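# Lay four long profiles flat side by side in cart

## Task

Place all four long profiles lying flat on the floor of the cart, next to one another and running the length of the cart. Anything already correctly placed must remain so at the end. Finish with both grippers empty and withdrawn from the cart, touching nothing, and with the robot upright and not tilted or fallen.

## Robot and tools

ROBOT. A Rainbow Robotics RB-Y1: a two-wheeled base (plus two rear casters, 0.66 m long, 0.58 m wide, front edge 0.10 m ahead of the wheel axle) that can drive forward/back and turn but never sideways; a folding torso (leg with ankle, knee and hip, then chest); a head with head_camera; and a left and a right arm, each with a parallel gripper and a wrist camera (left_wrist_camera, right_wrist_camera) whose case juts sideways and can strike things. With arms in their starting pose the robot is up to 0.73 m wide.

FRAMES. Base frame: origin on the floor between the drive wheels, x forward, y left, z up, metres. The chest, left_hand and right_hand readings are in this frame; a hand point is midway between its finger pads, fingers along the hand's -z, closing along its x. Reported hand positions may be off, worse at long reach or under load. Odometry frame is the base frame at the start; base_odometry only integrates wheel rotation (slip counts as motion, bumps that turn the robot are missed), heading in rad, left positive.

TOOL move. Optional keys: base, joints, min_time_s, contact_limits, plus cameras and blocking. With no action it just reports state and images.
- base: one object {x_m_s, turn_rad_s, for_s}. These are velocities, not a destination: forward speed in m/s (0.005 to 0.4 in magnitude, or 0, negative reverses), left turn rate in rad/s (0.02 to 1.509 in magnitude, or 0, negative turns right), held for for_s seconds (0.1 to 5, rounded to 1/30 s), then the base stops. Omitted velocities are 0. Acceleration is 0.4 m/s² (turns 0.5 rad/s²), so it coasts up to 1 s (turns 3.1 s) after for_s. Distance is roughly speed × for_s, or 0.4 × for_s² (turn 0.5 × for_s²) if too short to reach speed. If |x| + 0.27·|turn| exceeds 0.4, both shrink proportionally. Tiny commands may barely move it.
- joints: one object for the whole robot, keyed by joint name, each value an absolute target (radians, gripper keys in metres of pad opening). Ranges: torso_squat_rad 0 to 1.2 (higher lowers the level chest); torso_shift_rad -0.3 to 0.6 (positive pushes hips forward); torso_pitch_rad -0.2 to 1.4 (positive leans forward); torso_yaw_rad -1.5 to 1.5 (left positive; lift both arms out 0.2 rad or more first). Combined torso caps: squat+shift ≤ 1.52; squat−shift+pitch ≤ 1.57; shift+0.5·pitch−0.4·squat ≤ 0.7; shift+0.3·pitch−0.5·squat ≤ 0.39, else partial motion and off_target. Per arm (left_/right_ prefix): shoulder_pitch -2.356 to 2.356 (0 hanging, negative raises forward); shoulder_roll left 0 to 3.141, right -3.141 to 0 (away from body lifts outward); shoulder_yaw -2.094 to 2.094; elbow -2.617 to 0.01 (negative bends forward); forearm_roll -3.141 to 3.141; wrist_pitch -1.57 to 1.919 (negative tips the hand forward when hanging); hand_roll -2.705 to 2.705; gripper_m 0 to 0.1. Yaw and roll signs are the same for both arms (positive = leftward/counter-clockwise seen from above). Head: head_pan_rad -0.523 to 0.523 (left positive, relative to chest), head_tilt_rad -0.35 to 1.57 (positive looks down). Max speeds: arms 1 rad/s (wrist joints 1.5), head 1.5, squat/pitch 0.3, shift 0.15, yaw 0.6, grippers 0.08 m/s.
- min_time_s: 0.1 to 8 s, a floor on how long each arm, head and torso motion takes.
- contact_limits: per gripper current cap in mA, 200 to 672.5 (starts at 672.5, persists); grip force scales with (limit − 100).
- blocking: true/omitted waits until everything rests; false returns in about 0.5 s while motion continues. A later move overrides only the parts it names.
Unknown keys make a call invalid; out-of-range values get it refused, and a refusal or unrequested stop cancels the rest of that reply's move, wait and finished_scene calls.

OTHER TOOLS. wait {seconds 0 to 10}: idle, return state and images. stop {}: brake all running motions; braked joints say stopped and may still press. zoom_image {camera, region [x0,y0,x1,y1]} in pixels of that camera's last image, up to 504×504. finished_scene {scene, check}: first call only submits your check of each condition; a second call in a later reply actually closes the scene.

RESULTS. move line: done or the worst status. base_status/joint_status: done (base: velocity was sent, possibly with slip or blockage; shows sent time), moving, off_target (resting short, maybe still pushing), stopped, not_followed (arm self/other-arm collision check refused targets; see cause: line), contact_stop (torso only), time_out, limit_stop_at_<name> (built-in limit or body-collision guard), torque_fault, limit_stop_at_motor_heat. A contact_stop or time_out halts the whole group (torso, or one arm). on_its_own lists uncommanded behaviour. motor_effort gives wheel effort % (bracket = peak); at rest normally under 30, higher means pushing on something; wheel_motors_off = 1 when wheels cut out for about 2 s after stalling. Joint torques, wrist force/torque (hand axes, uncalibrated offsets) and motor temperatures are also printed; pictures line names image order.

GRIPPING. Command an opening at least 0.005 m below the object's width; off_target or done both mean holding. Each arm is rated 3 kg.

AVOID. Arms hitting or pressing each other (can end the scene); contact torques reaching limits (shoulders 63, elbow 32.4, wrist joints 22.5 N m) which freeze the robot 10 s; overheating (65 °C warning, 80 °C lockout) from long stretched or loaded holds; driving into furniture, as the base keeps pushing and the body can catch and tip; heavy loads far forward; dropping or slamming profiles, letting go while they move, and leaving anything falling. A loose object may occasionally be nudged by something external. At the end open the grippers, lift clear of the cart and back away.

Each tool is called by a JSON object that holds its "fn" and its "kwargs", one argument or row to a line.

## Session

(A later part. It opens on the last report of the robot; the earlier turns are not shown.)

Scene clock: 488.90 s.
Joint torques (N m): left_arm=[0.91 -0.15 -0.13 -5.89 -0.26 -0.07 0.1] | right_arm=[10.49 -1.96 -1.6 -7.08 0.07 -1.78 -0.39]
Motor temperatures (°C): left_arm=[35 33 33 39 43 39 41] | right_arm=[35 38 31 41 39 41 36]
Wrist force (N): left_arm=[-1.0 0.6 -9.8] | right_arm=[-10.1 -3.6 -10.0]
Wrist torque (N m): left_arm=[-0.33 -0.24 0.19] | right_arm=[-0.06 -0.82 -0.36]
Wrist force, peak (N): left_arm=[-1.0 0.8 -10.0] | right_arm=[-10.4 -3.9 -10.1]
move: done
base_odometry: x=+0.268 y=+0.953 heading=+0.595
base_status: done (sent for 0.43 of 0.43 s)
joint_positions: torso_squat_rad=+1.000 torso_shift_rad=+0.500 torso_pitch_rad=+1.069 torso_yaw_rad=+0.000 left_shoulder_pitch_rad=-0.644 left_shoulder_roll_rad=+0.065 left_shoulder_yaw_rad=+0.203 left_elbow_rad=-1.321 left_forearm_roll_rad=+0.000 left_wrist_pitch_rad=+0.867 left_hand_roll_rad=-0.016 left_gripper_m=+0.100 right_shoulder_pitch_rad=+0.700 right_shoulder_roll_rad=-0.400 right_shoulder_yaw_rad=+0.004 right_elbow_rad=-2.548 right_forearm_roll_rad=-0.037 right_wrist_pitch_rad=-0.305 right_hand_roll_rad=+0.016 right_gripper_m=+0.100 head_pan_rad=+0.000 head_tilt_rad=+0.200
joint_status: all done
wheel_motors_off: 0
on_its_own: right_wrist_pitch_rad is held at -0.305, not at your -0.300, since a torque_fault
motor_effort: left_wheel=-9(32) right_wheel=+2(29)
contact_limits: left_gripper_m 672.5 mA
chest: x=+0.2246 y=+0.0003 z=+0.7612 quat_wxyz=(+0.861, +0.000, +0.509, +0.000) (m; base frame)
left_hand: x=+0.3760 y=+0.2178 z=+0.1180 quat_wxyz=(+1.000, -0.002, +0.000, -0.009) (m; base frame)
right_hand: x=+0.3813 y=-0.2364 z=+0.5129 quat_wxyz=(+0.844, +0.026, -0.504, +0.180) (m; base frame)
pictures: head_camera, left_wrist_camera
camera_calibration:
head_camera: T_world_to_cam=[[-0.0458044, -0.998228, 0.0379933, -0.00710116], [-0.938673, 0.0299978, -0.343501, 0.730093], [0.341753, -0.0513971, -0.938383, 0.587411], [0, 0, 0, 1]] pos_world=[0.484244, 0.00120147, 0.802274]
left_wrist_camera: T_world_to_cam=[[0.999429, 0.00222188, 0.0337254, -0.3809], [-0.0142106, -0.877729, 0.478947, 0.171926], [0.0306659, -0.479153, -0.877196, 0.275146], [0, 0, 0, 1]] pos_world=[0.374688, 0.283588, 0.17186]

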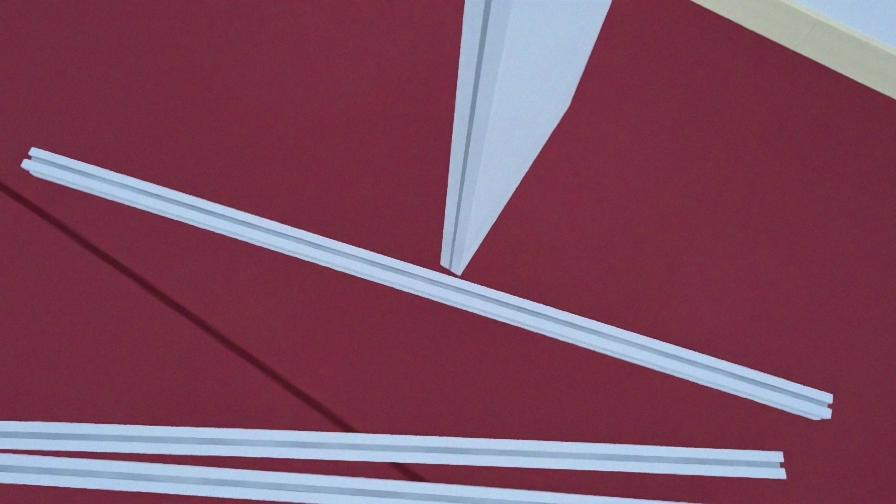

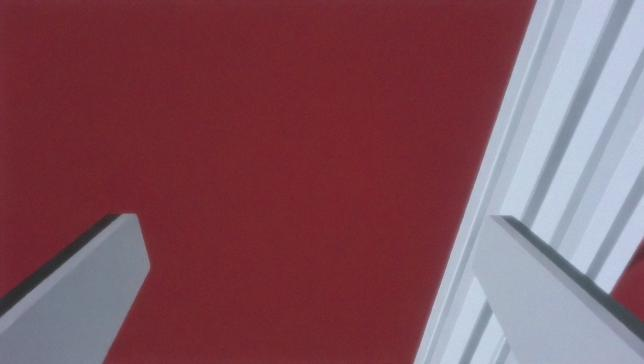

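{"fn": "move", "kwargs": {
  "base": {"turn_rad_s":-0.8,"for_s":0.4},
  "cameras": ["left_wrist_camera"]
}}

{"fn": "move", "kwargs": {
  "base": {"x_m_s":0.1,"for_s":1.0},
  "cameras": ["left_wrist_camera","head_camera"]
}}

Scene clock: 497.23 s.
Joint torques (N m): left_arm=[0.8 -0.07 -0.86 -5.92 -0.2 -0.02 -0.07] | right_arm=[9.31 -2.16 -1.35 -7.28 0.18 -1.91 -0.62]
Motor temperatures (°C): left_arm=[35 33 33 39 43 38 41] | right_arm=[35 38 31 40 39 41 36]
Wrist force (N): left_arm=[-1.4 0.5 -9.7] | right_arm=[-9.9 -3.7 -9.8]
Wrist torque (N m): left_arm=[-0.31 -0.30 0.20] | right_arm=[-0.05 -0.81 -0.35]
Wrist force, peak (N): left_arm=[-1.6 0.8 -9.9] | right_arm=[-10.4 -3.8 -9.9]
move: done
base_odometry: x=+0.268 y=+0.953 heading=+0.516
base_status: done (sent for 0.4 of 0.4 s)
joint_positions: torso_squat_rad=+1.000 torso_shift_rad=+0.500 torso_pitch_rad=+1.069 torso_yaw_rad=+0.000 left_shoulder_pitch_rad=-0.644 left_shoulder_roll_rad=+0.065 left_shoulder_yaw_rad=+0.203 left_elbow_rad=-1.321 left_forearm_roll_rad=+0.000 left_wrist_pitch_rad=+0.867 left_hand_roll_rad=-0.016 left_gripper_m=+0.100 right_shoulder_pitch_rad=+0.700 right_shoulder_roll_rad=-0.400 right_shoulder_yaw_rad=+0.004 right_elbow_rad=-2.548 right_forearm_roll_rad=-0.037 right_wrist_pitch_rad=-0.305 right_hand_roll_rad=+0.016 right_gripper_m=+0.100 head_pan_rad=+0.000 head_tilt_rad=+0.200
joint_status: not commanded
wheel_motors_off: 0
on_its_own: right_wrist_pitch_rad is held at -0.305, not at your -0.300, since a torque_fault
motor_effort: left_wheel=+12(26) right_wheel=-7(19)
contact_limits: left_gripper_m 672.5 mA
chest: x=+0.2246 y=+0.0003 z=+0.7612 quat_wxyz=(+0.861, +0.000, +0.509, +0.000) (m; base frame)
left_hand: x=+0.3761 y=+0.2178 z=+0.1180 quat_wxyz=(+1.000, -0.002, +0.000, -0.009) (m; base frame)
right_hand: x=+0.3813 y=-0.2364 z=+0.5129 quat_wxyz=(+0.844, +0.026, -0.504, +0.180) (m; base frame)
pictures: left_wrist_camera
camera_calibration:
left_wrist_camera: T_world_to_cam=[[0.999428, 0.00218558, 0.0337564, -0.380923], [-0.0142571, -0.877731, 0.478941, 0.171932], [0.0306758, -0.479148, -0.877198, 0.27514], [0, 0, 0, 1]] pos_world=[0.374716, 0.283575, 0.171866]

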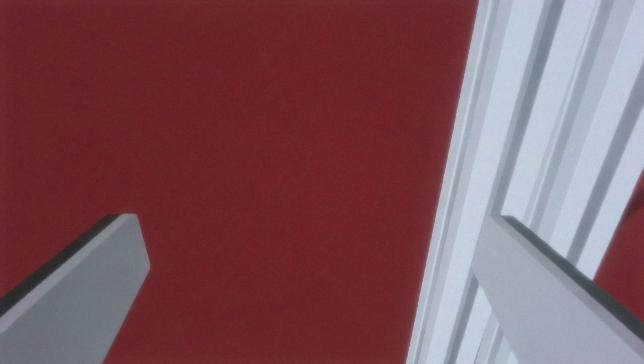

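Scene clock: 499.00 s.
Joint torques (N m): left_arm=[1.12 -0.14 -0.61 -5.64 0.06 0.17 -0.01] | right_arm=[10.34 -2.2 -1.78 -7.29 -0.05 -1.57 -0.26]
Motor temperatures (°C): left_arm=[35 33 33 39 43 38 41] | right_arm=[35 38 31 40 39 40 36]
Wrist force (N): left_arm=[-0.9 0.5 -9.9] | right_arm=[-10.0 -3.8 -9.8]
Wrist torque (N m): left_arm=[-0.33 -0.25 0.17] | right_arm=[-0.03 -0.82 -0.37]
Wrist force, peak (N): left_arm=[-0.8 0.5 -10.1] | right_arm=[-10.2 -3.9 -10.3]
move: done
base_odometry: x=+0.355 y=+1.002 heading=+0.517
base_status: done (sent for 1 of 1 s)
joint_positions: torso_squat_rad=+1.000 torso_shift_rad=+0.500 torso_pitch_rad=+1.069 torso_yaw_rad=+0.000 left_shoulder_pitch_rad=-0.644 left_shoulder_roll_rad=+0.065 left_shoulder_yaw_rad=+0.203 left_elbow_rad=-1.321 left_forearm_roll_rad=+0.000 left_wrist_pitch_rad=+0.867 left_hand_roll_rad=-0.016 left_gripper_m=+0.100 right_shoulder_pitch_rad=+0.700 right_shoulder_roll_rad=-0.400 right_shoulder_yaw_rad=+0.004 right_elbow_rad=-2.548 right_forearm_roll_rad=-0.037 right_wrist_pitch_rad=-0.305 right_hand_roll_rad=+0.016 right_gripper_m=+0.100 head_pan_rad=+0.000 head_tilt_rad=+0.200
joint_status: not commanded
wheel_motors_off: 0
on_its_own: right_wrist_pitch_rad is held at -0.305, not at your -0.300, since a torque_fault
motor_effort: left_wheel=+11(45) right_wheel=-11(28)
contact_limits: left_gripper_m 672.5 mA
chest: x=+0.2247 y=+0.0003 z=+0.7612 quat_wxyz=(+0.860, +0.000, +0.509, +0.000) (m; base frame)
left_hand: x=+0.3761 y=+0.2177 z=+0.1180 quat_wxyz=(+1.000, -0.002, +0.000, -0.009) (m; base frame)
right_hand: x=+0.3814 y=-0.2364 z=+0.5129 quat_wxyz=(+0.844, +0.026, -0.504, +0.180) (m; base frame)
pictures: head_camera, left_wrist_camera
camera_calibration:
head_camera: T_world_to_cam=[[-0.0458305, -0.998227, 0.0379817, -0.00709394], [-0.93871, 0.030032, -0.343396, 0.730061], [0.341647, -0.0513918, -0.938422, 0.587424], [0, 0, 0, 1]] pos_world=[0.484299, 0.00118222, 0.802222]
left_wrist_camera: T_world_to_cam=[[0.999427, 0.00217077, 0.0337748, -0.380979], [-0.0142799, -0.877717, 0.478967, 0.171929], [0.0306844, -0.479175, -0.877183, 0.275106], [0, 0, 0, 1]] pos_world=[0.374774, 0.283556, 0.171837]

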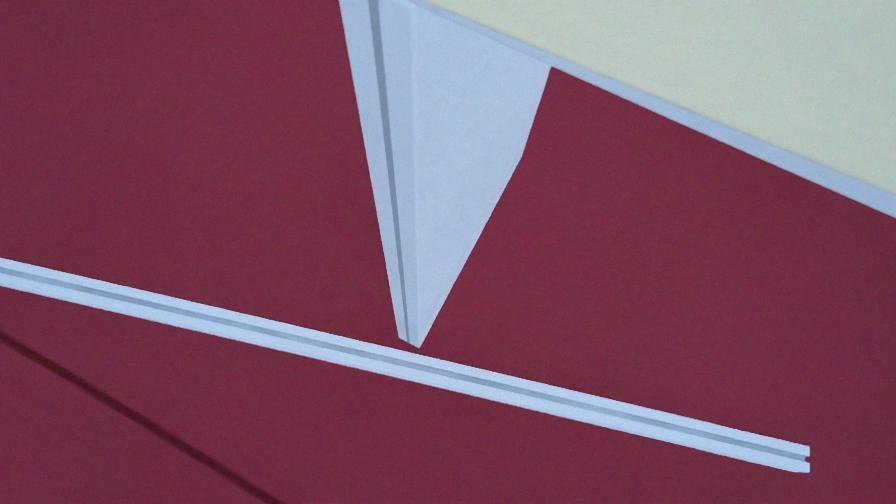

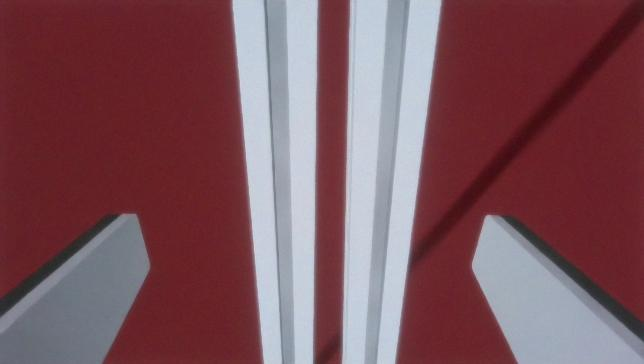

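{"fn": "move", "kwargs": {
  "base": {"x_m_s":0.05,"for_s":0.2},
  "cameras": ["left_wrist_camera"]
}}

Scene clock: 503.17 s.
Joint torques (N m): left_arm=[1.33 -0.69 -0.88 -5.54 -0.08 -0.06 -0.09] | right_arm=[10.12 -1.7 -1.6 -7.21 0.09 -1.98 -0.48]
Motor temperatures (°C): left_arm=[35 33 33 39 43 38 41] | right_arm=[35 38 31 40 39 40 36]
Wrist force (N): left_arm=[-1.1 0.7 -9.1] | right_arm=[-10.2 -3.8 -9.8]
Wrist torque (N m): left_arm=[-0.33 -0.28 0.19] | right_arm=[-0.05 -0.84 -0.37]
Wrist force, peak (N): left_arm=[-1.4 0.9 -10.1] | right_arm=[-10.3 -3.7 -10.2]
move: done
base_odometry: x=+0.363 y=+1.007 heading=+0.517
base_status: done (sent for 0.2 of 0.2 s)
joint_positions: torso_squat_rad=+1.000 torso_shift_rad=+0.500 torso_pitch_rad=+1.069 torso_yaw_rad=+0.000 left_shoulder_pitch_rad=-0.644 left_shoulder_roll_rad=+0.065 left_shoulder_yaw_rad=+0.203 left_elbow_rad=-1.321 left_forearm_roll_rad=+0.000 left_wrist_pitch_rad=+0.867 left_hand_roll_rad=-0.016 left_gripper_m=+0.100 right_shoulder_pitch_rad=+0.700 right_shoulder_roll_rad=-0.400 right_shoulder_yaw_rad=+0.004 right_elbow_rad=-2.548 right_forearm_roll_rad=-0.037 right_wrist_pitch_rad=-0.305 right_hand_roll_rad=+0.016 right_gripper_m=+0.100 head_pan_rad=+0.000 head_tilt_rad=+0.200
joint_status: not commanded
wheel_motors_off: 0
on_its_own: right_wrist_pitch_rad is held at -0.305, not at your -0.300, since a torque_fault
motor_effort: left_wheel=+9(37) right_wheel=-13(23)
contact_limits: left_gripper_m 672.5 mA
chest: x=+0.2246 y=+0.0003 z=+0.7612 quat_wxyz=(+0.860, +0.000, +0.509, +0.000) (m; base frame)
left_hand: x=+0.3761 y=+0.2178 z=+0.1180 quat_wxyz=(+1.000, -0.002, +0.000, -0.009) (m; base frame)
right_hand: x=+0.3814 y=-0.2364 z=+0.5129 quat_wxyz=(+0.844, +0.026, -0.504, +0.180) (m; base frame)
pictures: left_wrist_camera
camera_calibration:
left_wrist_camera: T_world_to_cam=[[0.999427, 0.00217586, 0.03378, -0.380969], [-0.0142776, -0.877722, 0.478958, 0.171932], [0.0306916, -0.479166, -0.877188, 0.275113], [0, 0, 0, 1]] pos_world=[0.374762, 0.283562, 0.171846]

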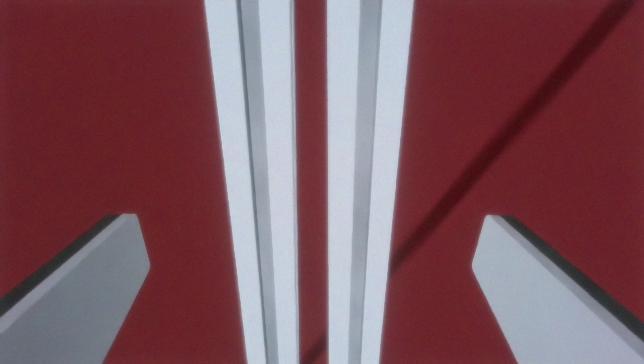

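{"fn": "move", "kwargs": {
  "joints": {"left_shoulder_pitch_rad":-0.972,"left_shoulder_roll_rad":0.144,"left_shoulder_yaw_rad":0.28,"left_elbow_rad":-0.584,"left_wrist_pitch_rad":0.4585},
  "min_time_s": 1.5,
  "cameras": ["left_wrist_camera"]
}}

{"fn": "move", "kwargs": {
  "joints": {"left_gripper_m":0.04},
  "cameras": ["left_wrist_camera"]
}}

{"fn": "move", "kwargs": {
  "joints": {"left_shoulder_pitch_rad":-0.644,"left_shoulder_roll_rad":0.0646,"left_shoulder_yaw_rad":0.2025,"left_elbow_rad":-1.321,"left_wrist_pitch_rad":0.8666},
  "min_time_s": 1.5,
  "cameras": ["left_wrist_camera","head_camera"]
}}

Scene clock: 509.00 s.
Joint torques (N m): left_arm=[-1.87 1.04 0.76 -2.35 -0.03 0.11 -0.11] | right_arm=[10.87 -2.65 -1.47 -7.17 0.25 -1.94 -0.38]
Motor temperatures (°C): left_arm=[35 33 33 39 43 38 41] | right_arm=[35 38 31 40 38 40 36]
Wrist force (N): left_arm=[-0.3 0.8 -9.9] | right_arm=[-10.1 -3.8 -9.9]
Wrist torque (N m): left_arm=[-0.38 -0.16 0.21] | right_arm=[-0.03 -0.84 -0.36]
Wrist force, peak (N): left_arm=[8.4 1.9 -5.6] | right_arm=[-10.3 -3.8 -10.2]
move: done
base_odometry: x=+0.363 y=+1.007 heading=+0.517
base_status: not commanded
joint_positions: torso_squat_rad=+1.000 torso_shift_rad=+0.500 torso_pitch_rad=+1.069 torso_yaw_rad=+0.000 left_shoulder_pitch_rad=-0.972 left_shoulder_roll_rad=+0.144 left_shoulder_yaw_rad=+0.280 left_elbow_rad=-0.584 left_forearm_roll_rad=+0.000 left_wrist_pitch_rad=+0.458 left_hand_roll_rad=-0.016 left_gripper_m=+0.100 right_shoulder_pitch_rad=+0.700 right_shoulder_roll_rad=-0.400 right_shoulder_yaw_rad=+0.004 right_elbow_rad=-2.548 right_forearm_roll_rad=-0.037 right_wrist_pitch_rad=-0.305 right_hand_roll_rad=+0.016 right_gripper_m=+0.100 head_pan_rad=+0.000 head_tilt_rad=+0.200
joint_status: all done
wheel_motors_off: 0
on_its_own: right_wrist_pitch_rad is held at -0.305, not at your -0.300, since a torque_fault
motor_effort: left_wheel=+8(10) right_wheel=-13(15)
contact_limits: left_gripper_m 672.5 mA
chest: x=+0.2246 y=+0.0003 z=+0.7612 quat_wxyz=(+0.860, +0.000, +0.509, +0.000) (m; base frame)
left_hand: x=+0.3752 y=+0.2168 z=+0.0479 quat_wxyz=(+1.000, -0.002, +0.001, -0.011) (m; base frame)
right_hand: x=+0.3814 y=-0.2364 z=+0.5129 quat_wxyz=(+0.844, +0.026, -0.504, +0.180) (m; base frame)
pictures: left_wrist_camera
camera_calibration:
left_wrist_camera: T_world_to_cam=[[0.999462, -0.000673153, 0.0327766, -0.377079], [-0.0163165, -0.877377, 0.479523, 0.205327], [0.0284347, -0.479801, -0.876917, 0.214167], [0, 0, 0, 1]] pos_world=[0.374137, 0.282653, 0.101707]

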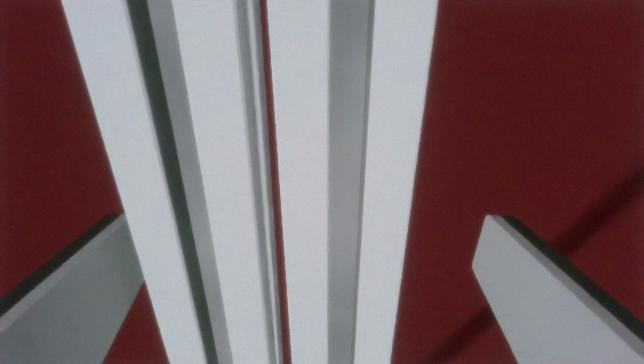

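Scene clock: 510.20 s.
Joint torques (N m): left_arm=[-6.28 1.82 0.3 -5.83 -0.2 -1.88 0.12] | right_arm=[10.57 -2.56 -1.27 -7.18 0.08 -1.88 -0.66]
Motor temperatures (°C): left_arm=[35 33 33 39 43 39 41] | right_arm=[35 38 31 40 38 40 36]
Wrist force (N): left_arm=[-6.3 0.4 -8.0] | right_arm=[-10.1 -3.6 -10.1]
Wrist torque (N m): left_arm=[-0.32 0.51 0.68] | right_arm=[-0.05 -0.81 -0.35]
Wrist force, peak (N): left_arm=[-10.4 0.2 -4.7] | right_arm=[-10.2 -3.9 -10.1]
move: off_target
base_odometry: x=+0.363 y=+1.007 heading=+0.517
base_status: not commanded
joint_positions: torso_squat_rad=+1.000 torso_shift_rad=+0.500 torso_pitch_rad=+1.069 torso_yaw_rad=+0.000 left_shoulder_pitch_rad=-0.971 left_shoulder_roll_rad=+0.144 left_shoulder_yaw_rad=+0.280 left_elbow_rad=-0.583 left_forearm_roll_rad=+0.000 left_wrist_pitch_rad=+0.459 left_hand_roll_rad=-0.016 left_gripper_m=+0.060 right_shoulder_pitch_rad=+0.700 right_shoulder_roll_rad=-0.400 right_shoulder_yaw_rad=+0.004 right_elbow_rad=-2.548 right_forearm_roll_rad=-0.037 right_wrist_pitch_rad=-0.305 right_hand_roll_rad=+0.016 right_gripper_m=+0.100 head_pan_rad=+0.000 head_tilt_rad=+0.200
joint_status: left_gripper_m off_target (ended at +0.060, target +0.040)
wheel_motors_off: 0
on_its_own: right_wrist_pitch_rad is held at -0.305, not at your -0.300, since a torque_fault
motor_effort: left_wheel=+9(10) right_wheel=-13(15)
contact_limits: left_gripper_m 672.5 mA
chest: x=+0.2246 y=+0.0003 z=+0.7612 quat_wxyz=(+0.860, +0.000, +0.509, +0.000) (m; base frame)
left_hand: x=+0.3738 y=+0.2171 z=+0.0477 quat_wxyz=(+1.000, -0.002, +0.002, -0.011) (m; base frame)
right_hand: x=+0.3814 y=-0.2364 z=+0.5129 quat_wxyz=(+0.844, +0.026, -0.504, +0.180) (m; base frame)
pictures: left_wrist_camera
camera_calibration:
left_wrist_camera: T_world_to_cam=[[0.999544, -0.000437525, 0.0301765, -0.375592], [-0.0148536, -0.877539, 0.479275, 0.20512], [0.0262714, -0.479505, -0.877146, 0.214943], [0, 0, 0, 1]] pos_world=[0.372821, 0.282903, 0.101562]

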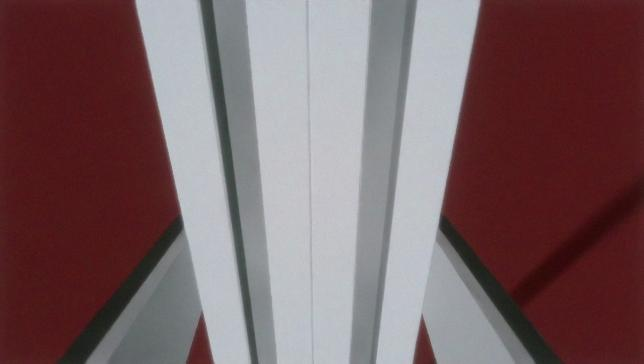

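Scene clock: 512.07 s.
Joint torques (N m): left_arm=[-2 -0.39 -0.73 -8.86 0.03 -0.23 -0.1] | right_arm=[10.76 -2.65 -1.36 -7.02 0.01 -1.82 -0.61]
Motor temperatures (°C): left_arm=[35 33 33 39 43 39 41] | right_arm=[35 38 31 40 38 40 36]
Wrist force (N): left_arm=[-1.0 0.3 -27.7] | right_arm=[-10.2 -3.8 -9.9]
Wrist torque (N m): left_arm=[-0.06 -0.28 0.19] | right_arm=[-0.03 -0.84 -0.38]
Wrist force, peak (N): left_arm=[-1.8 -2.8 -28.5] | right_arm=[-10.1 -3.8 -10.2]
move: done
base_odometry: x=+0.363 y=+1.007 heading=+0.517
base_status: not commanded
joint_positions: torso_squat_rad=+1.000 torso_shift_rad=+0.500 torso_pitch_rad=+1.069 torso_yaw_rad=+0.000 left_shoulder_pitch_rad=-0.643 left_shoulder_roll_rad=+0.065 left_shoulder_yaw_rad=+0.203 left_elbow_rad=-1.320 left_forearm_roll_rad=+0.000 left_wrist_pitch_rad=+0.867 left_hand_roll_rad=-0.016 left_gripper_m=+0.060 right_shoulder_pitch_rad=+0.700 right_shoulder_roll_rad=-0.400 right_shoulder_yaw_rad=+0.004 right_elbow_rad=-2.548 right_forearm_roll_rad=-0.037 right_wrist_pitch_rad=-0.305 right_hand_roll_rad=+0.016 right_gripper_m=+0.100 head_pan_rad=+0.000 head_tilt_rad=+0.200
joint_status: all done
wheel_motors_off: 0
on_its_own: right_wrist_pitch_rad is held at -0.305, not at your -0.300, since a torque_fault
motor_effort: left_wheel=+9(10) right_wheel=-11(16)
contact_limits: left_gripper_m 672.5 mA
chest: x=+0.2247 y=+0.0003 z=+0.7612 quat_wxyz=(+0.860, +0.000, +0.510, +0.000) (m; base frame)
left_hand: x=+0.3754 y=+0.2179 z=+0.1177 quat_wxyz=(+1.000, -0.002, +0.001, -0.009) (m; base frame)
right_hand: x=+0.3814 y=-0.2364 z=+0.5128 quat_wxyz=(+0.844, +0.026, -0.504, +0.180) (m; base frame)
pictures: head_camera, left_wrist_camera
camera_calibration:
head_camera: T_world_to_cam=[[-0.0458285, -0.998224, 0.0380486, -0.0071331], [-0.938731, 0.0300104, -0.343341, 0.730039], [0.341589, -0.0514522, -0.93844, 0.587411], [0, 0, 0, 1]] pos_world=[0.484331, 0.00119439, 0.802173]
left_wrist_camera: T_world_to_cam=[[0.999475, 0.00233706, 0.0323116, -0.380114], [-0.0134265, -0.877819, 0.478805, 0.171897], [0.0294827, -0.478988, -0.877326, 0.275418], [0, 0, 0, 1]] pos_world=[0.374102, 0.283704, 0.171609]

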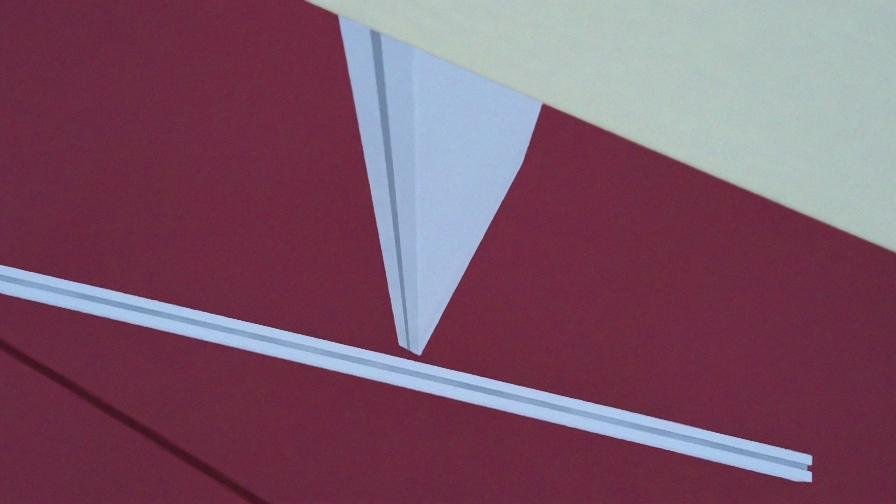

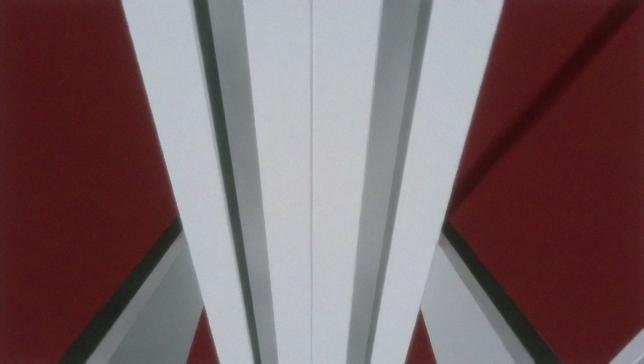

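{"fn": "move", "kwargs": {
  "base": {"x_m_s":-0.3,"for_s":2.5},
  "cameras": ["head_camera"]
}}

{"fn": "move", "kwargs": {
  "joints": {"torso_squat_rad":0.6,"torso_shift_rad":0.35,"torso_pitch_rad":1.1,"left_shoulder_pitch_rad":-0.8857,"left_shoulder_roll_rad":0.1203,"left_shoulder_yaw_rad":0.2626,"left_elbow_rad":-1.3755,"left_wrist_pitch_rad":1.1315},
  "min_time_s": 1.5,
  "cameras": []
}}

{"fn": "move", "kwargs": {
  "joints": {"torso_squat_rad":0.35,"torso_shift_rad":0.25,"torso_pitch_rad":0.9,"left_shoulder_pitch_rad":-0.84,"left_shoulder_roll_rad":0.1085,"left_shoulder_yaw_rad":0.252,"left_elbow_rad":-1.959,"left_wrist_pitch_rad":1.869,"right_shoulder_pitch_rad":0.1,"right_shoulder_roll_rad":-0.25,"right_shoulder_yaw_rad":0},
  "min_time_s": 1.2,
  "cameras": ["head_camera"]
}}

{"fn": "move", "kwargs": {
  "base": {"turn_rad_s":-0.8,"for_s":2.56},
  "cameras": ["head_camera"]
}}

Scene clock: 526.90 s.
Joint torques (N m): left_arm=[-1.05 -0.07 -1.39 -8.31 0.02 0.03 0.07] | right_arm=[10.38 -1.95 -1.45 -7.34 0.06 -1.87 -0.69]
Motor temperatures (°C): left_arm=[35 33 33 40 43 38 41] | right_arm=[35 38 31 40 38 40 36]
Wrist force (N): left_arm=[-0.9 0.2 -27.4] | right_arm=[-10.1 -3.8 -9.9]
Wrist torque (N m): left_arm=[-0.02 -0.30 0.17] | right_arm=[-0.01 -0.85 -0.37]
Wrist force, peak (N): left_arm=[-1.0 0.7 -28.3] | right_arm=[-10.3 -3.8 -10.4]
move: done
base_odometry: x=-0.289 y=+0.636 heading=+0.518
base_status: done (sent for 2.5 of 2.5 s)
joint_positions: torso_squat_rad=+1.000 torso_shift_rad=+0.500 torso_pitch_rad=+1.069 torso_yaw_rad=+0.000 left_shoulder_pitch_rad=-0.643 left_shoulder_roll_rad=+0.065 left_shoulder_yaw_rad=+0.203 left_elbow_rad=-1.320 left_forearm_roll_rad=+0.000 left_wrist_pitch_rad=+0.867 left_hand_roll_rad=-0.016 left_gripper_m=+0.060 right_shoulder_pitch_rad=+0.700 right_shoulder_roll_rad=-0.400 right_shoulder_yaw_rad=+0.004 right_elbow_rad=-2.548 right_forearm_roll_rad=-0.037 right_wrist_pitch_rad=-0.305 right_hand_roll_rad=+0.016 right_gripper_m=+0.100 head_pan_rad=+0.000 head_tilt_rad=+0.200
joint_status: not commanded
wheel_motors_off: 0
on_its_own: right_wrist_pitch_rad is held at -0.305, not at your -0.300, since a torque_fault
motor_effort: left_wheel=+12(26) right_wheel=-11(37)
contact_limits: left_gripper_m 672.5 mA
chest: x=+0.2247 y=+0.0003 z=+0.7611 quat_wxyz=(+0.860, +0.000, +0.510, +0.000) (m; base frame)
left_hand: x=+0.3754 y=+0.2179 z=+0.1177 quat_wxyz=(+1.000, -0.002, +0.001, -0.009) (m; base frame)
right_hand: x=+0.3814 y=-0.2364 z=+0.5128 quat_wxyz=(+0.844, +0.026, -0.504, +0.180) (m; base frame)
pictures: head_camera
camera_calibration:
head_camera: T_world_to_cam=[[-0.0458255, -0.998224, 0.0380516, -0.00713376], [-0.93875, 0.0300093, -0.343288, 0.73002], [0.341537, -0.0514523, -0.938459, 0.587406], [0, 0, 0, 1]] pos_world=[0.484359, 0.00119497, 0.802136]

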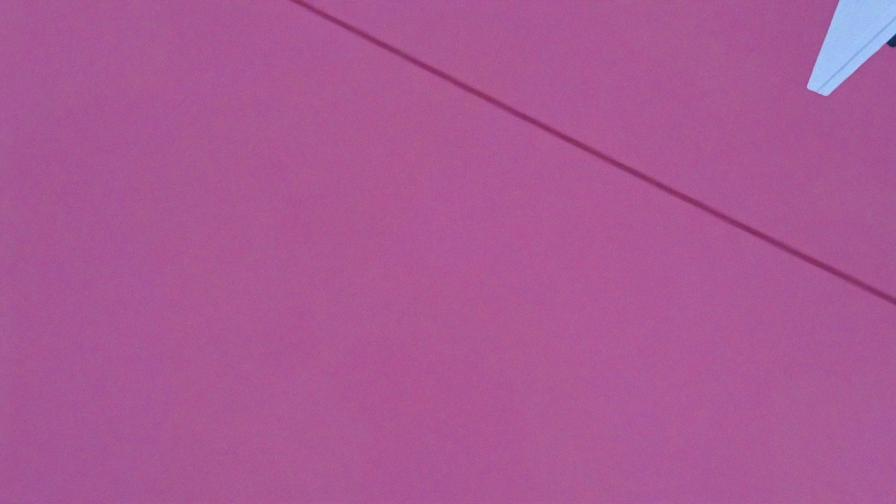

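Scene clock: 529.10 s.
Joint torques (N m): left_arm=[-7.22 2.79 0.28 -10.17 0.06 0.36 0.16] | right_arm=[10.73 -1.92 -1.3 -6.92 0.04 -1.9 -0.57]
Motor temperatures (°C): left_arm=[35 33 33 40 43 38 41] | right_arm=[35 38 31 40 38 40 36]
Wrist force (N): left_arm=[-0.6 0.7 -28.0] | right_arm=[-10.2 -3.8 -10.1]
Wrist torque (N m): left_arm=[-0.07 -0.22 0.14] | right_arm=[0.01 -0.85 -0.36]
Wrist force, peak (N): left_arm=[-2.0 -1.0 -29.6] | right_arm=[-10.4 -3.8 -10.4]
move: done
base_odometry: x=-0.289 y=+0.636 heading=+0.518
base_status: not commanded
joint_positions: torso_squat_rad=+0.600 torso_shift_rad=+0.350 torso_pitch_rad=+1.101 torso_yaw_rad=+0.000 left_shoulder_pitch_rad=-0.885 left_shoulder_roll_rad=+0.120 left_shoulder_yaw_rad=+0.262 left_elbow_rad=-1.375 left_forearm_roll_rad=+0.000 left_wrist_pitch_rad=+1.131 left_hand_roll_rad=-0.016 left_gripper_m=+0.060 right_shoulder_pitch_rad=+0.700 right_shoulder_roll_rad=-0.400 right_shoulder_yaw_rad=+0.004 right_elbow_rad=-2.548 right_forearm_roll_rad=-0.037 right_wrist_pitch_rad=-0.305 right_hand_roll_rad=+0.016 right_gripper_m=+0.100 head_pan_rad=+0.000 head_tilt_rad=+0.200
joint_status: all done
wheel_motors_off: 0
on_its_own: right_wrist_pitch_rad is held at -0.305, not at your -0.300, since a torque_fault
motor_effort: left_wheel=+12(15) right_wheel=-12(16)
contact_limits: left_gripper_m 672.5 mA
chest: x=+0.2461 y=+0.0003 z=+0.9633 quat_wxyz=(+0.852, +0.000, +0.523, +0.000) (m; base frame)
left_hand: x=+0.4970 y=+0.2169 z=+0.3559 quat_wxyz=(+1.000, -0.002, +0.002, -0.010) (m; base frame)
right_hand: x=+0.3949 y=-0.2364 z=+0.7102 quat_wxyz=(+0.852, +0.028, -0.491, +0.179) (m; base frame)
pictures: none
No camera images: "cameras" was empty.

Scene clock: 530.87 s.
Joint torques (N m): left_arm=[-11.63 1.71 -0.77 -12.05 0.31 -0.08 0.31] | right_arm=[4.84 -0.74 -1.6 -10.6 0.15 -1.98 -0.65]
Motor temperatures (°C): left_arm=[35 33 33 40 43 38 41] | right_arm=[35 38 31 40 38 40 36]
Wrist force (N): left_arm=[-0.2 0.7 -27.3] | right_arm=[-10.9 -3.9 -5.4]
Wrist torque (N m): left_arm=[-0.02 -0.17 0.25] | right_arm=[-0.04 -0.85 -0.38]
Wrist force, peak (N): left_arm=[-0.4 0.7 -31.5] | right_arm=[-10.9 -3.7 -10.3]
move: done
base_odometry: x=-0.289 y=+0.636 heading=+0.518
base_status: not commanded
joint_positions: torso_squat_rad=+0.350 torso_shift_rad=+0.250 torso_pitch_rad=+0.901 torso_yaw_rad=+0.000 left_shoulder_pitch_rad=-0.839 left_shoulder_roll_rad=+0.108 left_shoulder_yaw_rad=+0.252 left_elbow_rad=-1.958 left_forearm_roll_rad=+0.000 left_wrist_pitch_rad=+1.869 left_hand_roll_rad=-0.016 left_gripper_m=+0.060 right_shoulder_pitch_rad=+0.100 right_shoulder_roll_rad=-0.250 right_shoulder_yaw_rad=+0.000 right_elbow_rad=-2.548 right_forearm_roll_rad=-0.037 right_wrist_pitch_rad=-0.305 right_hand_roll_rad=+0.016 right_gripper_m=+0.100 head_pan_rad=+0.000 head_tilt_rad=+0.200
joint_status: all done
wheel_motors_off: 0
on_its_own: right_wrist_pitch_rad is held at -0.305, not at your -0.300, since a torque_fault
motor_effort: left_wheel=+15(16) right_wheel=-13(17)
contact_limits: left_gripper_m 672.5 mA
chest: x=+0.1774 y=+0.0004 z=+1.1098 quat_wxyz=(+0.900, +0.000, +0.435, +0.000) (m; base frame)
left_hand: x=+0.4982 y=+0.2178 z=+0.6955 quat_wxyz=(+1.000, -0.002, +0.002, -0.010) (m; base frame)
right_hand: x=+0.4996 y=-0.1966 z=+1.0105 quat_wxyz=(+0.597, +0.031, -0.794, +0.112) (m; base frame)
pictures: head_camera
camera_calibration:
head_camera: T_world_to_cam=[[-0.0515081, -0.998226, 0.0298696, -0.0124004], [-0.867829, 0.0299392, -0.49596, 0.962098], [0.494186, -0.0514677, -0.867831, 0.825302], [0, 0, 0, 1]] pos_world=[0.426445, 0.00129354, 1.19376]

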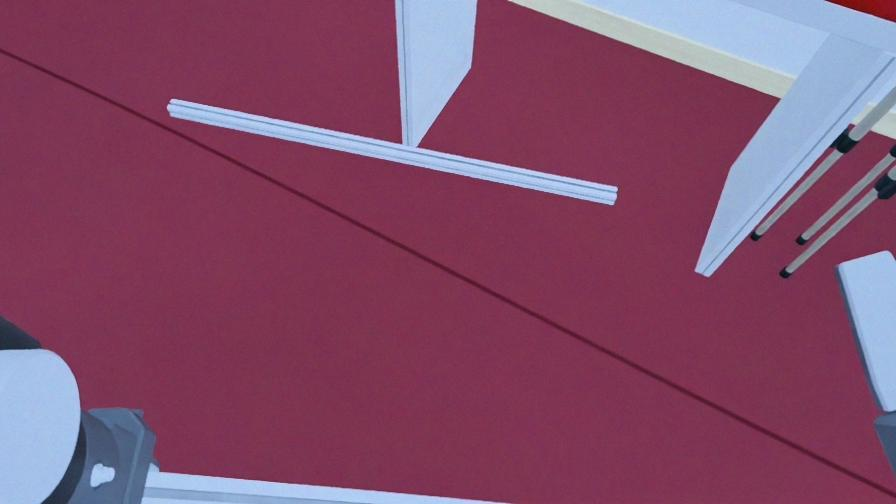

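Scene clock: 535.40 s.
Joint torques (N m): left_arm=[-12.25 2.36 -1.36 -12.18 0.02 0.01 0.21] | right_arm=[4.66 -0.56 -1.78 -10.77 0.3 -1.92 -0.66]
Motor temperatures (°C): left_arm=[35 33 33 40 43 38 41] | right_arm=[35 38 31 40 38 40 36]
Wrist force (N): left_arm=[-0.1 0.0 -27.5] | right_arm=[-10.5 -4.0 -5.5]
Wrist torque (N m): left_arm=[-0.05 -0.18 0.28] | right_arm=[-0.04 -0.80 -0.40]
Wrist force, peak (N): left_arm=[0.6 0.5 -28.0] | right_arm=[-10.8 -4.2 -5.7]
move: done
base_odometry: x=-0.289 y=+0.636 heading=-1.535
base_status: done (sent for 2.57 of 2.57 s)
joint_positions: torso_squat_rad=+0.350 torso_shift_rad=+0.250 torso_pitch_rad=+0.901 torso_yaw_rad=+0.000 left_shoulder_pitch_rad=-0.839 left_shoulder_roll_rad=+0.108 left_shoulder_yaw_rad=+0.252 left_elbow_rad=-1.958 left_forearm_roll_rad=+0.000 left_wrist_pitch_rad=+1.869 left_hand_roll_rad=-0.016 left_gripper_m=+0.060 right_shoulder_pitch_rad=+0.100 right_shoulder_roll_rad=-0.250 right_shoulder_yaw_rad=+0.000 right_elbow_rad=-2.548 right_forearm_roll_rad=-0.037 right_wrist_pitch_rad=-0.305 right_hand_roll_rad=+0.016 right_gripper_m=+0.100 head_pan_rad=+0.000 head_tilt_rad=+0.200
joint_status: not commanded
wheel_motors_off: 0
on_its_own: right_wrist_pitch_rad is held at -0.305, not at your -0.300, since a torque_fault
motor_effort: left_wheel=+9(36) right_wheel=-1(38)
contact_limits: left_gripper_m 672.5 mA
chest: x=+0.1774 y=+0.0004 z=+1.1098 quat_wxyz=(+0.900, +0.000, +0.435, +0.000) (m; base frame)
left_hand: x=+0.4982 y=+0.2178 z=+0.6955 quat_wxyz=(+1.000, -0.002, +0.002, -0.010) (m; base frame)
right_hand: x=+0.4996 y=-0.1966 z=+1.0105 quat_wxyz=(+0.597, +0.031, -0.794, +0.112) (m; base frame)
pictures: head_camera
camera_calibration:
head_camera: T_world_to_cam=[[-0.0515007, -0.998226, 0.0298762, -0.0124055], [-0.867834, 0.02993, -0.495952, 0.962093], [0.494178, -0.0514695, -0.867836, 0.825304], [0, 0, 0, 1]] pos_world=[0.426452, 0.00129905, 1.19375]

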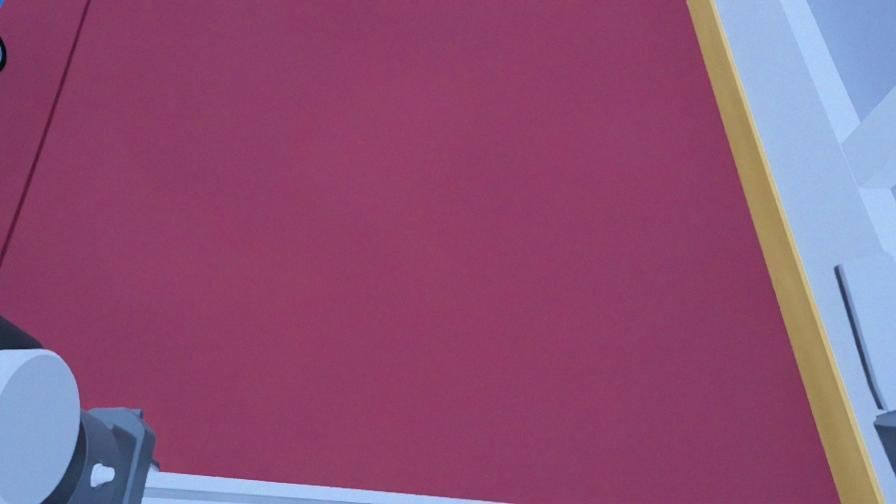

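{"fn": "move", "kwargs": {
  "base": {"x_m_s":0.4,"for_s":3.25},
  "cameras": []
}}

{"fn": "move", "kwargs": {
  "base": {"turn_rad_s":0.8,"for_s":1.887},
  "joints": {"head_tilt_rad":0.3},
  "cameras": ["head_camera"]
}}

Scene clock: 550.97 s.
Joint torques (N m): left_arm=[-11.73 1.92 -1.12 -12.45 0.06 0.54 0.15] | right_arm=[4.62 -0.66 -1.06 -11.12 0.22 -1.85 -0.44]
Motor temperatures (°C): left_arm=[36 33 33 42 43 38 41] | right_arm=[35 38 31 40 38 40 36]
Wrist force (N): left_arm=[-0.2 0.8 -27.7] | right_arm=[-10.5 -3.9 -5.7]
Wrist torque (N m): left_arm=[-0.09 -0.19 0.24] | right_arm=[-0.05 -0.80 -0.42]
Wrist force, peak (N): left_arm=[-0.3 0.8 -28.4] | right_arm=[-11.1 -4.1 -5.7]
move: done
base_odometry: x=-0.242 y=-0.670 heading=-1.535
base_status: done (sent for 3.27 of 3.27 s)
joint_positions: torso_squat_rad=+0.350 torso_shift_rad=+0.250 torso_pitch_rad=+0.901 torso_yaw_rad=+0.000 left_shoulder_pitch_rad=-0.839 left_shoulder_roll_rad=+0.108 left_shoulder_yaw_rad=+0.252 left_elbow_rad=-1.958 left_forearm_roll_rad=+0.000 left_wrist_pitch_rad=+1.869 left_hand_roll_rad=-0.016 left_gripper_m=+0.060 right_shoulder_pitch_rad=+0.100 right_shoulder_roll_rad=-0.250 right_shoulder_yaw_rad=+0.000 right_elbow_rad=-2.548 right_forearm_roll_rad=-0.037 right_wrist_pitch_rad=-0.305 right_hand_roll_rad=+0.016 right_gripper_m=+0.100 head_pan_rad=+0.000 head_tilt_rad=+0.200
joint_status: not commanded
wheel_motors_off: 0
on_its_own: right_wrist_pitch_rad is held at -0.305, not at your -0.300, since a torque_fault
motor_effort: left_wheel=+1(41) right_wheel=-4(32)
contact_limits: left_gripper_m 672.5 mA
chest: x=+0.1775 y=+0.0004 z=+1.1097 quat_wxyz=(+0.900, +0.000, +0.435, +0.000) (m; base frame)
left_hand: x=+0.4982 y=+0.2178 z=+0.6954 quat_wxyz=(+1.000, -0.002, +0.002, -0.010) (m; base frame)
right_hand: x=+0.4997 y=-0.1966 z=+1.0103 quat_wxyz=(+0.597, +0.031, -0.794, +0.112) (m; base frame)
pictures: none
No camera images: "cameras" was empty.

Scene clock: 554.83 s.
Joint torques (N m): left_arm=[-12.09 1.96 -1.06 -12.28 -0.03 0.18 0.18] | right_arm=[4.61 -0.44 -1.58 -10.84 0.08 -2.12 -0.47]
Motor temperatures (°C): left_arm=[36 33 33 42 43 38 41] | right_arm=[34 38 31 40 38 40 36]
Wrist force (N): left_arm=[-0.2 0.7 -27.5] | right_arm=[-10.7 -4.0 -5.3]
Wrist torque (N m): left_arm=[-0.08 -0.20 0.27] | right_arm=[-0.02 -0.82 -0.39]
Wrist force, peak (N): left_arm=[-0.1 0.0 -28.2] | right_arm=[-10.9 -4.1 -5.7]
move: done
base_odometry: x=-0.242 y=-0.670 heading=-0.016
base_status: done (sent for 1.9 of 1.9 s)
joint_positions: torso_squat_rad=+0.350 torso_shift_rad=+0.250 torso_pitch_rad=+0.901 torso_yaw_rad=+0.000 left_shoulder_pitch_rad=-0.839 left_shoulder_roll_rad=+0.108 left_shoulder_yaw_rad=+0.252 left_elbow_rad=-1.958 left_forearm_roll_rad=+0.000 left_wrist_pitch_rad=+1.869 left_hand_roll_rad=-0.016 left_gripper_m=+0.060 right_shoulder_pitch_rad=+0.100 right_shoulder_roll_rad=-0.250 right_shoulder_yaw_rad=+0.000 right_elbow_rad=-2.548 right_forearm_roll_rad=-0.037 right_wrist_pitch_rad=-0.305 right_hand_roll_rad=+0.016 right_gripper_m=+0.100 head_pan_rad=+0.000 head_tilt_rad=+0.300
joint_status: all done
wheel_motors_off: 0
on_its_own: right_wrist_pitch_rad is held at -0.305, not at your -0.300, since a torque_fault
motor_effort: left_wheel=-1(33) right_wheel=+9(34)
contact_limits: left_gripper_m 672.5 mA
chest: x=+0.1775 y=+0.0004 z=+1.1097 quat_wxyz=(+0.900, +0.000, +0.435, +0.000) (m; base frame)
left_hand: x=+0.4982 y=+0.2179 z=+0.6954 quat_wxyz=(+1.000, -0.002, +0.002, -0.010) (m; base frame)
right_hand: x=+0.4997 y=-0.1966 z=+1.0103 quat_wxyz=(+0.597, +0.031, -0.794, +0.112) (m; base frame)
pictures: head_camera
camera_calibration:
head_camera: T_world_to_cam=[[-0.0482928, -0.998221, 0.0349574, -0.0196733], [-0.913079, 0.0299318, -0.406683, 0.869292], [0.404913, -0.0515587, -0.9129, 0.911065], [0, 0, 0, 1]] pos_world=[0.423881, 0.00131558, 1.18593]

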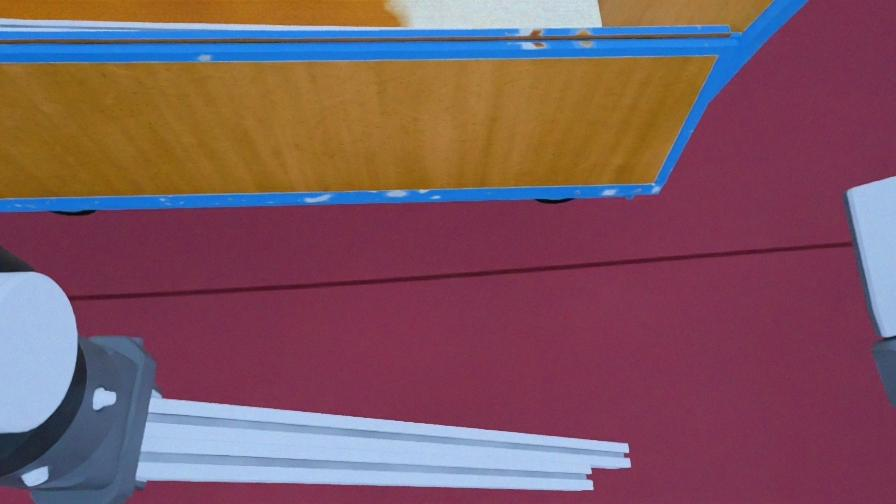

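{"fn": "move", "kwargs": {
  "joints": {"head_pan_rad":0.5,"head_tilt_rad":0.5},
  "cameras": ["head_camera","left_wrist_camera"]
}}

{"fn": "zoom_image", "kwargs": {
  "camera": "head_camera",
  "region": [0, 150, 500, 504]
}}

Scene clock: 568.57 s.
Joint torques (N m): left_arm=[-12.55 2.58 -0.8 -12.18 0.26 0.19 0.12] | right_arm=[4.25 -0.53 -1.52 -11.25 0.22 -1.8 -0.54]
Motor temperatures (°C): left_arm=[36 33 33 42 43 38 41] | right_arm=[34 38 31 41 38 40 36]
Wrist force (N): left_arm=[-0.1 0.4 -27.6] | right_arm=[-10.7 -3.8 -5.4]
Wrist torque (N m): left_arm=[-0.07 -0.17 0.27] | right_arm=[-0.06 -0.82 -0.39]
Wrist force, peak (N): left_arm=[-0.4 0.4 -28.1] | right_arm=[-11.0 -3.7 -5.5]
move: done
base_odometry: x=-0.242 y=-0.670 heading=-0.016
base_status: not commanded
joint_positions: torso_squat_rad=+0.350 torso_shift_rad=+0.250 torso_pitch_rad=+0.901 torso_yaw_rad=+0.000 left_shoulder_pitch_rad=-0.839 left_shoulder_roll_rad=+0.108 left_shoulder_yaw_rad=+0.252 left_elbow_rad=-1.958 left_forearm_roll_rad=+0.000 left_wrist_pitch_rad=+1.869 left_hand_roll_rad=-0.016 left_gripper_m=+0.060 right_shoulder_pitch_rad=+0.100 right_shoulder_roll_rad=-0.250 right_shoulder_yaw_rad=+0.000 right_elbow_rad=-2.548 right_forearm_roll_rad=-0.037 right_wrist_pitch_rad=-0.305 right_hand_roll_rad=+0.016 right_gripper_m=+0.100 head_pan_rad=+0.500 head_tilt_rad=+0.500
joint_status: all done
wheel_motors_off: 0
on_its_own: right_wrist_pitch_rad is held at -0.305, not at your -0.300, since a torque_fault
motor_effort: left_wheel=+0(1) right_wheel=+9(11)
contact_limits: left_gripper_m 672.5 mA
chest: x=+0.1775 y=+0.0004 z=+1.1097 quat_wxyz=(+0.900, +0.000, +0.435, +0.000) (m; base frame)
left_hand: x=+0.4982 y=+0.2179 z=+0.6954 quat_wxyz=(+1.000, -0.002, +0.002, -0.010) (m; base frame)
right_hand: x=+0.4997 y=-0.1966 z=+1.0103 quat_wxyz=(+0.597, +0.031, -0.794, +0.112) (m; base frame)
pictures: head_camera, left_wrist_camera
camera_calibration:
head_camera: T_world_to_cam=[[0.261053, -0.904636, -0.336876, 0.325044], [-0.9516, -0.182525, -0.24727, 0.688856], [0.162201, 0.385122, -0.9085, 0.989924], [0, 0, 0, 1]] pos_world=[0.410095, 0.0385386, 1.17918]
left_wrist_camera: T_world_to_cam=[[0.999557, 0.000526508, 0.029749, -0.51937], [-0.013785, -0.877865, 0.478709, -0.102835], [0.0263677, -0.478907, -0.877469, 0.780204], [0, 0, 0, 1]] pos_world=[0.49715, 0.283644, 0.749284]

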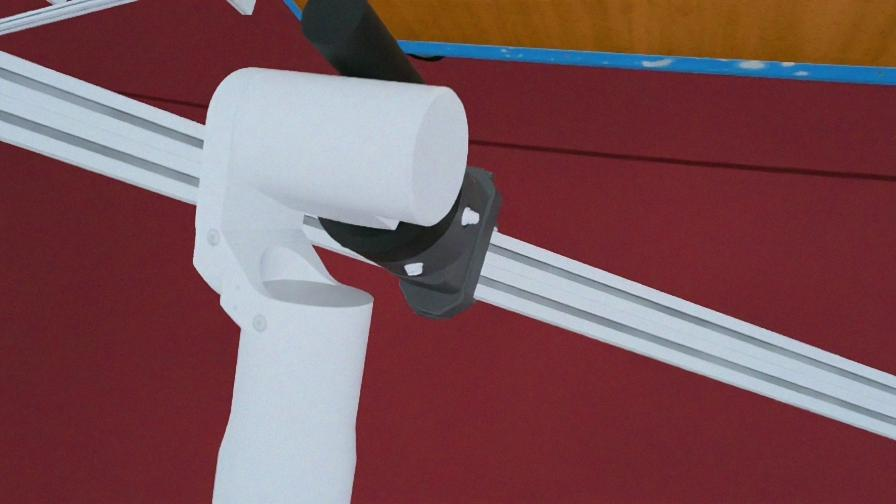

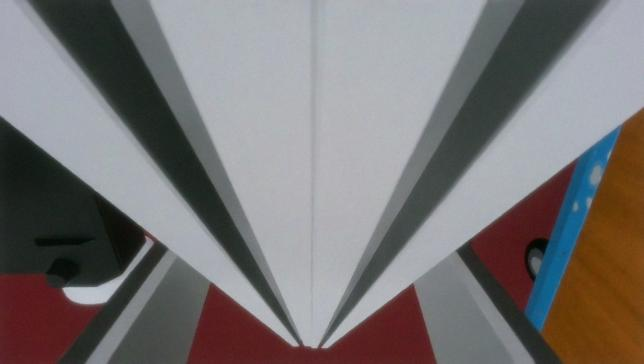

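Scaled by 1.008 from the camera's 896x504 image, which has a finer 1280x720 frame.

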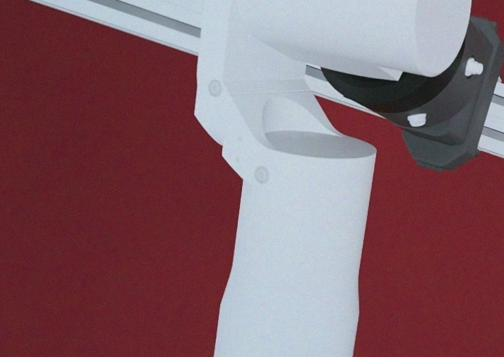

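{"fn": "move", "kwargs": {
  "joints": {"torso_squat_rad":0.6,"torso_shift_rad":0.35,"torso_pitch_rad":1.1,"left_shoulder_pitch_rad":-0.8857,"left_shoulder_roll_rad":0.1203,"left_shoulder_yaw_rad":0.2626,"left_elbow_rad":-1.3755,"left_wrist_pitch_rad":1.1315},
  "min_time_s": 2.5,
  "cameras": ["head_camera","left_wrist_camera"]
}}

Scene clock: 614.10 s.
Joint torques (N m): left_arm=[-8.06 3.07 0.68 -10.33 -0.13 -0.21 0.17] | right_arm=[6.59 -0.22 -1.58 -10.62 0.24 -2.1 -0.25]
Motor temperatures (°C): left_arm=[36 33 33 43 43 38 41] | right_arm=[34 38 31 41 38 40 36]
Wrist force (N): left_arm=[-0.7 0.6 -26.9] | right_arm=[-10.8 -3.9 -6.8]
Wrist torque (N m): left_arm=[-0.67 -0.12 -0.03] | right_arm=[-0.02 -0.85 -0.37]
Wrist force, peak (N): left_arm=[0.6 0.4 -29.0] | right_arm=[-11.0 -4.0 -6.9]
move: done
base_odometry: x=-0.242 y=-0.670 heading=-0.016
base_status: not commanded
joint_positions: torso_squat_rad=+0.600 torso_shift_rad=+0.350 torso_pitch_rad=+1.101 torso_yaw_rad=+0.000 left_shoulder_pitch_rad=-0.885 left_shoulder_roll_rad=+0.120 left_shoulder_yaw_rad=+0.262 left_elbow_rad=-1.375 left_forearm_roll_rad=+0.000 left_wrist_pitch_rad=+1.132 left_hand_roll_rad=-0.016 left_gripper_m=+0.060 right_shoulder_pitch_rad=+0.100 right_shoulder_roll_rad=-0.250 right_shoulder_yaw_rad=+0.000 right_elbow_rad=-2.548 right_forearm_roll_rad=-0.037 right_wrist_pitch_rad=-0.305 right_hand_roll_rad=+0.016 right_gripper_m=+0.100 head_pan_rad=+0.500 head_tilt_rad=+0.500
joint_status: all done
wheel_motors_off: 0
on_its_own: right_wrist_pitch_rad is held at -0.305, not at your -0.300, since a torque_fault
motor_effort: left_wheel=-3(4) right_wheel=+11(12)
contact_limits: left_gripper_m 672.5 mA
chest: x=+0.2461 y=+0.0004 z=+0.9634 quat_wxyz=(+0.852, +0.000, +0.523, +0.000) (m; base frame)
left_hand: x=+0.4968 y=+0.2168 z=+0.3559 quat_wxyz=(+1.000, -0.002, +0.002, -0.010) (m; base frame)
right_hand: x=+0.5422 y=-0.1967 z=+0.8020 quat_wxyz=(+0.673, +0.043, -0.730, +0.109) (m; base frame)
pictures: head_camera, left_wrist_camera
camera_calibration:
head_camera: T_world_to_cam=[[0.188969, -0.904643, -0.381985, 0.318992], [-0.981751, -0.182494, -0.0534808, 0.538738], [-0.0213288, 0.385121, -0.92262, 0.904609], [0, 0, 0, 1]] pos_world=[0.487922, 0.0385066, 0.985273]
left_wrist_camera: T_world_to_cam=[[0.999548, 0.000905437, 0.0300381, -0.50808], [-0.0136277, -0.877209, 0.479915, 0.0581171], [0.0267842, -0.480108, -0.8768, 0.48162], [0, 0, 0, 1]] pos_world=[0.495743, 0.28267, 0.409655]

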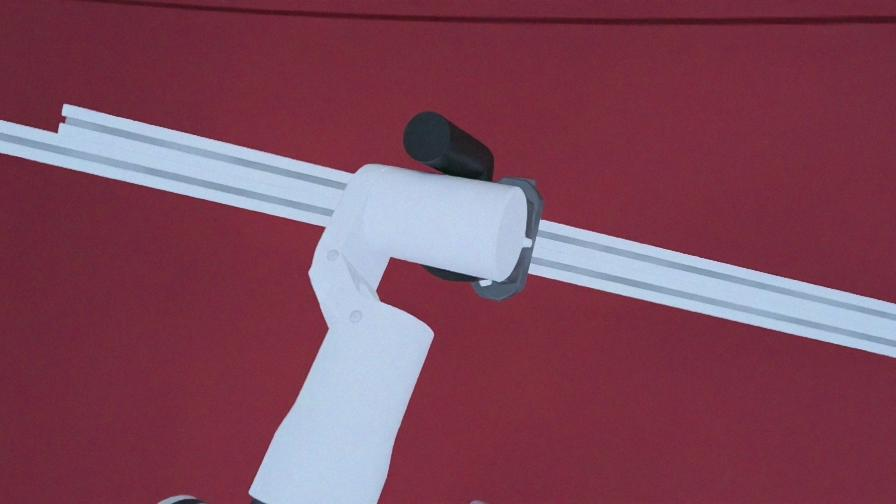

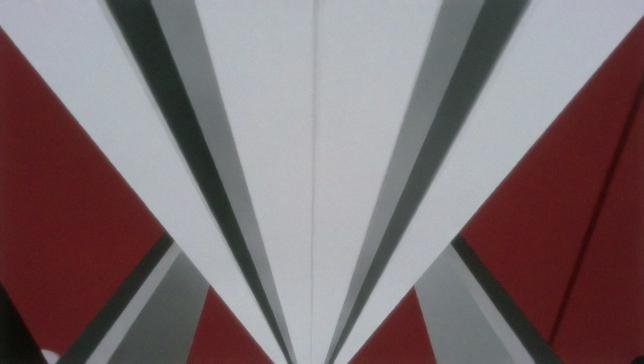

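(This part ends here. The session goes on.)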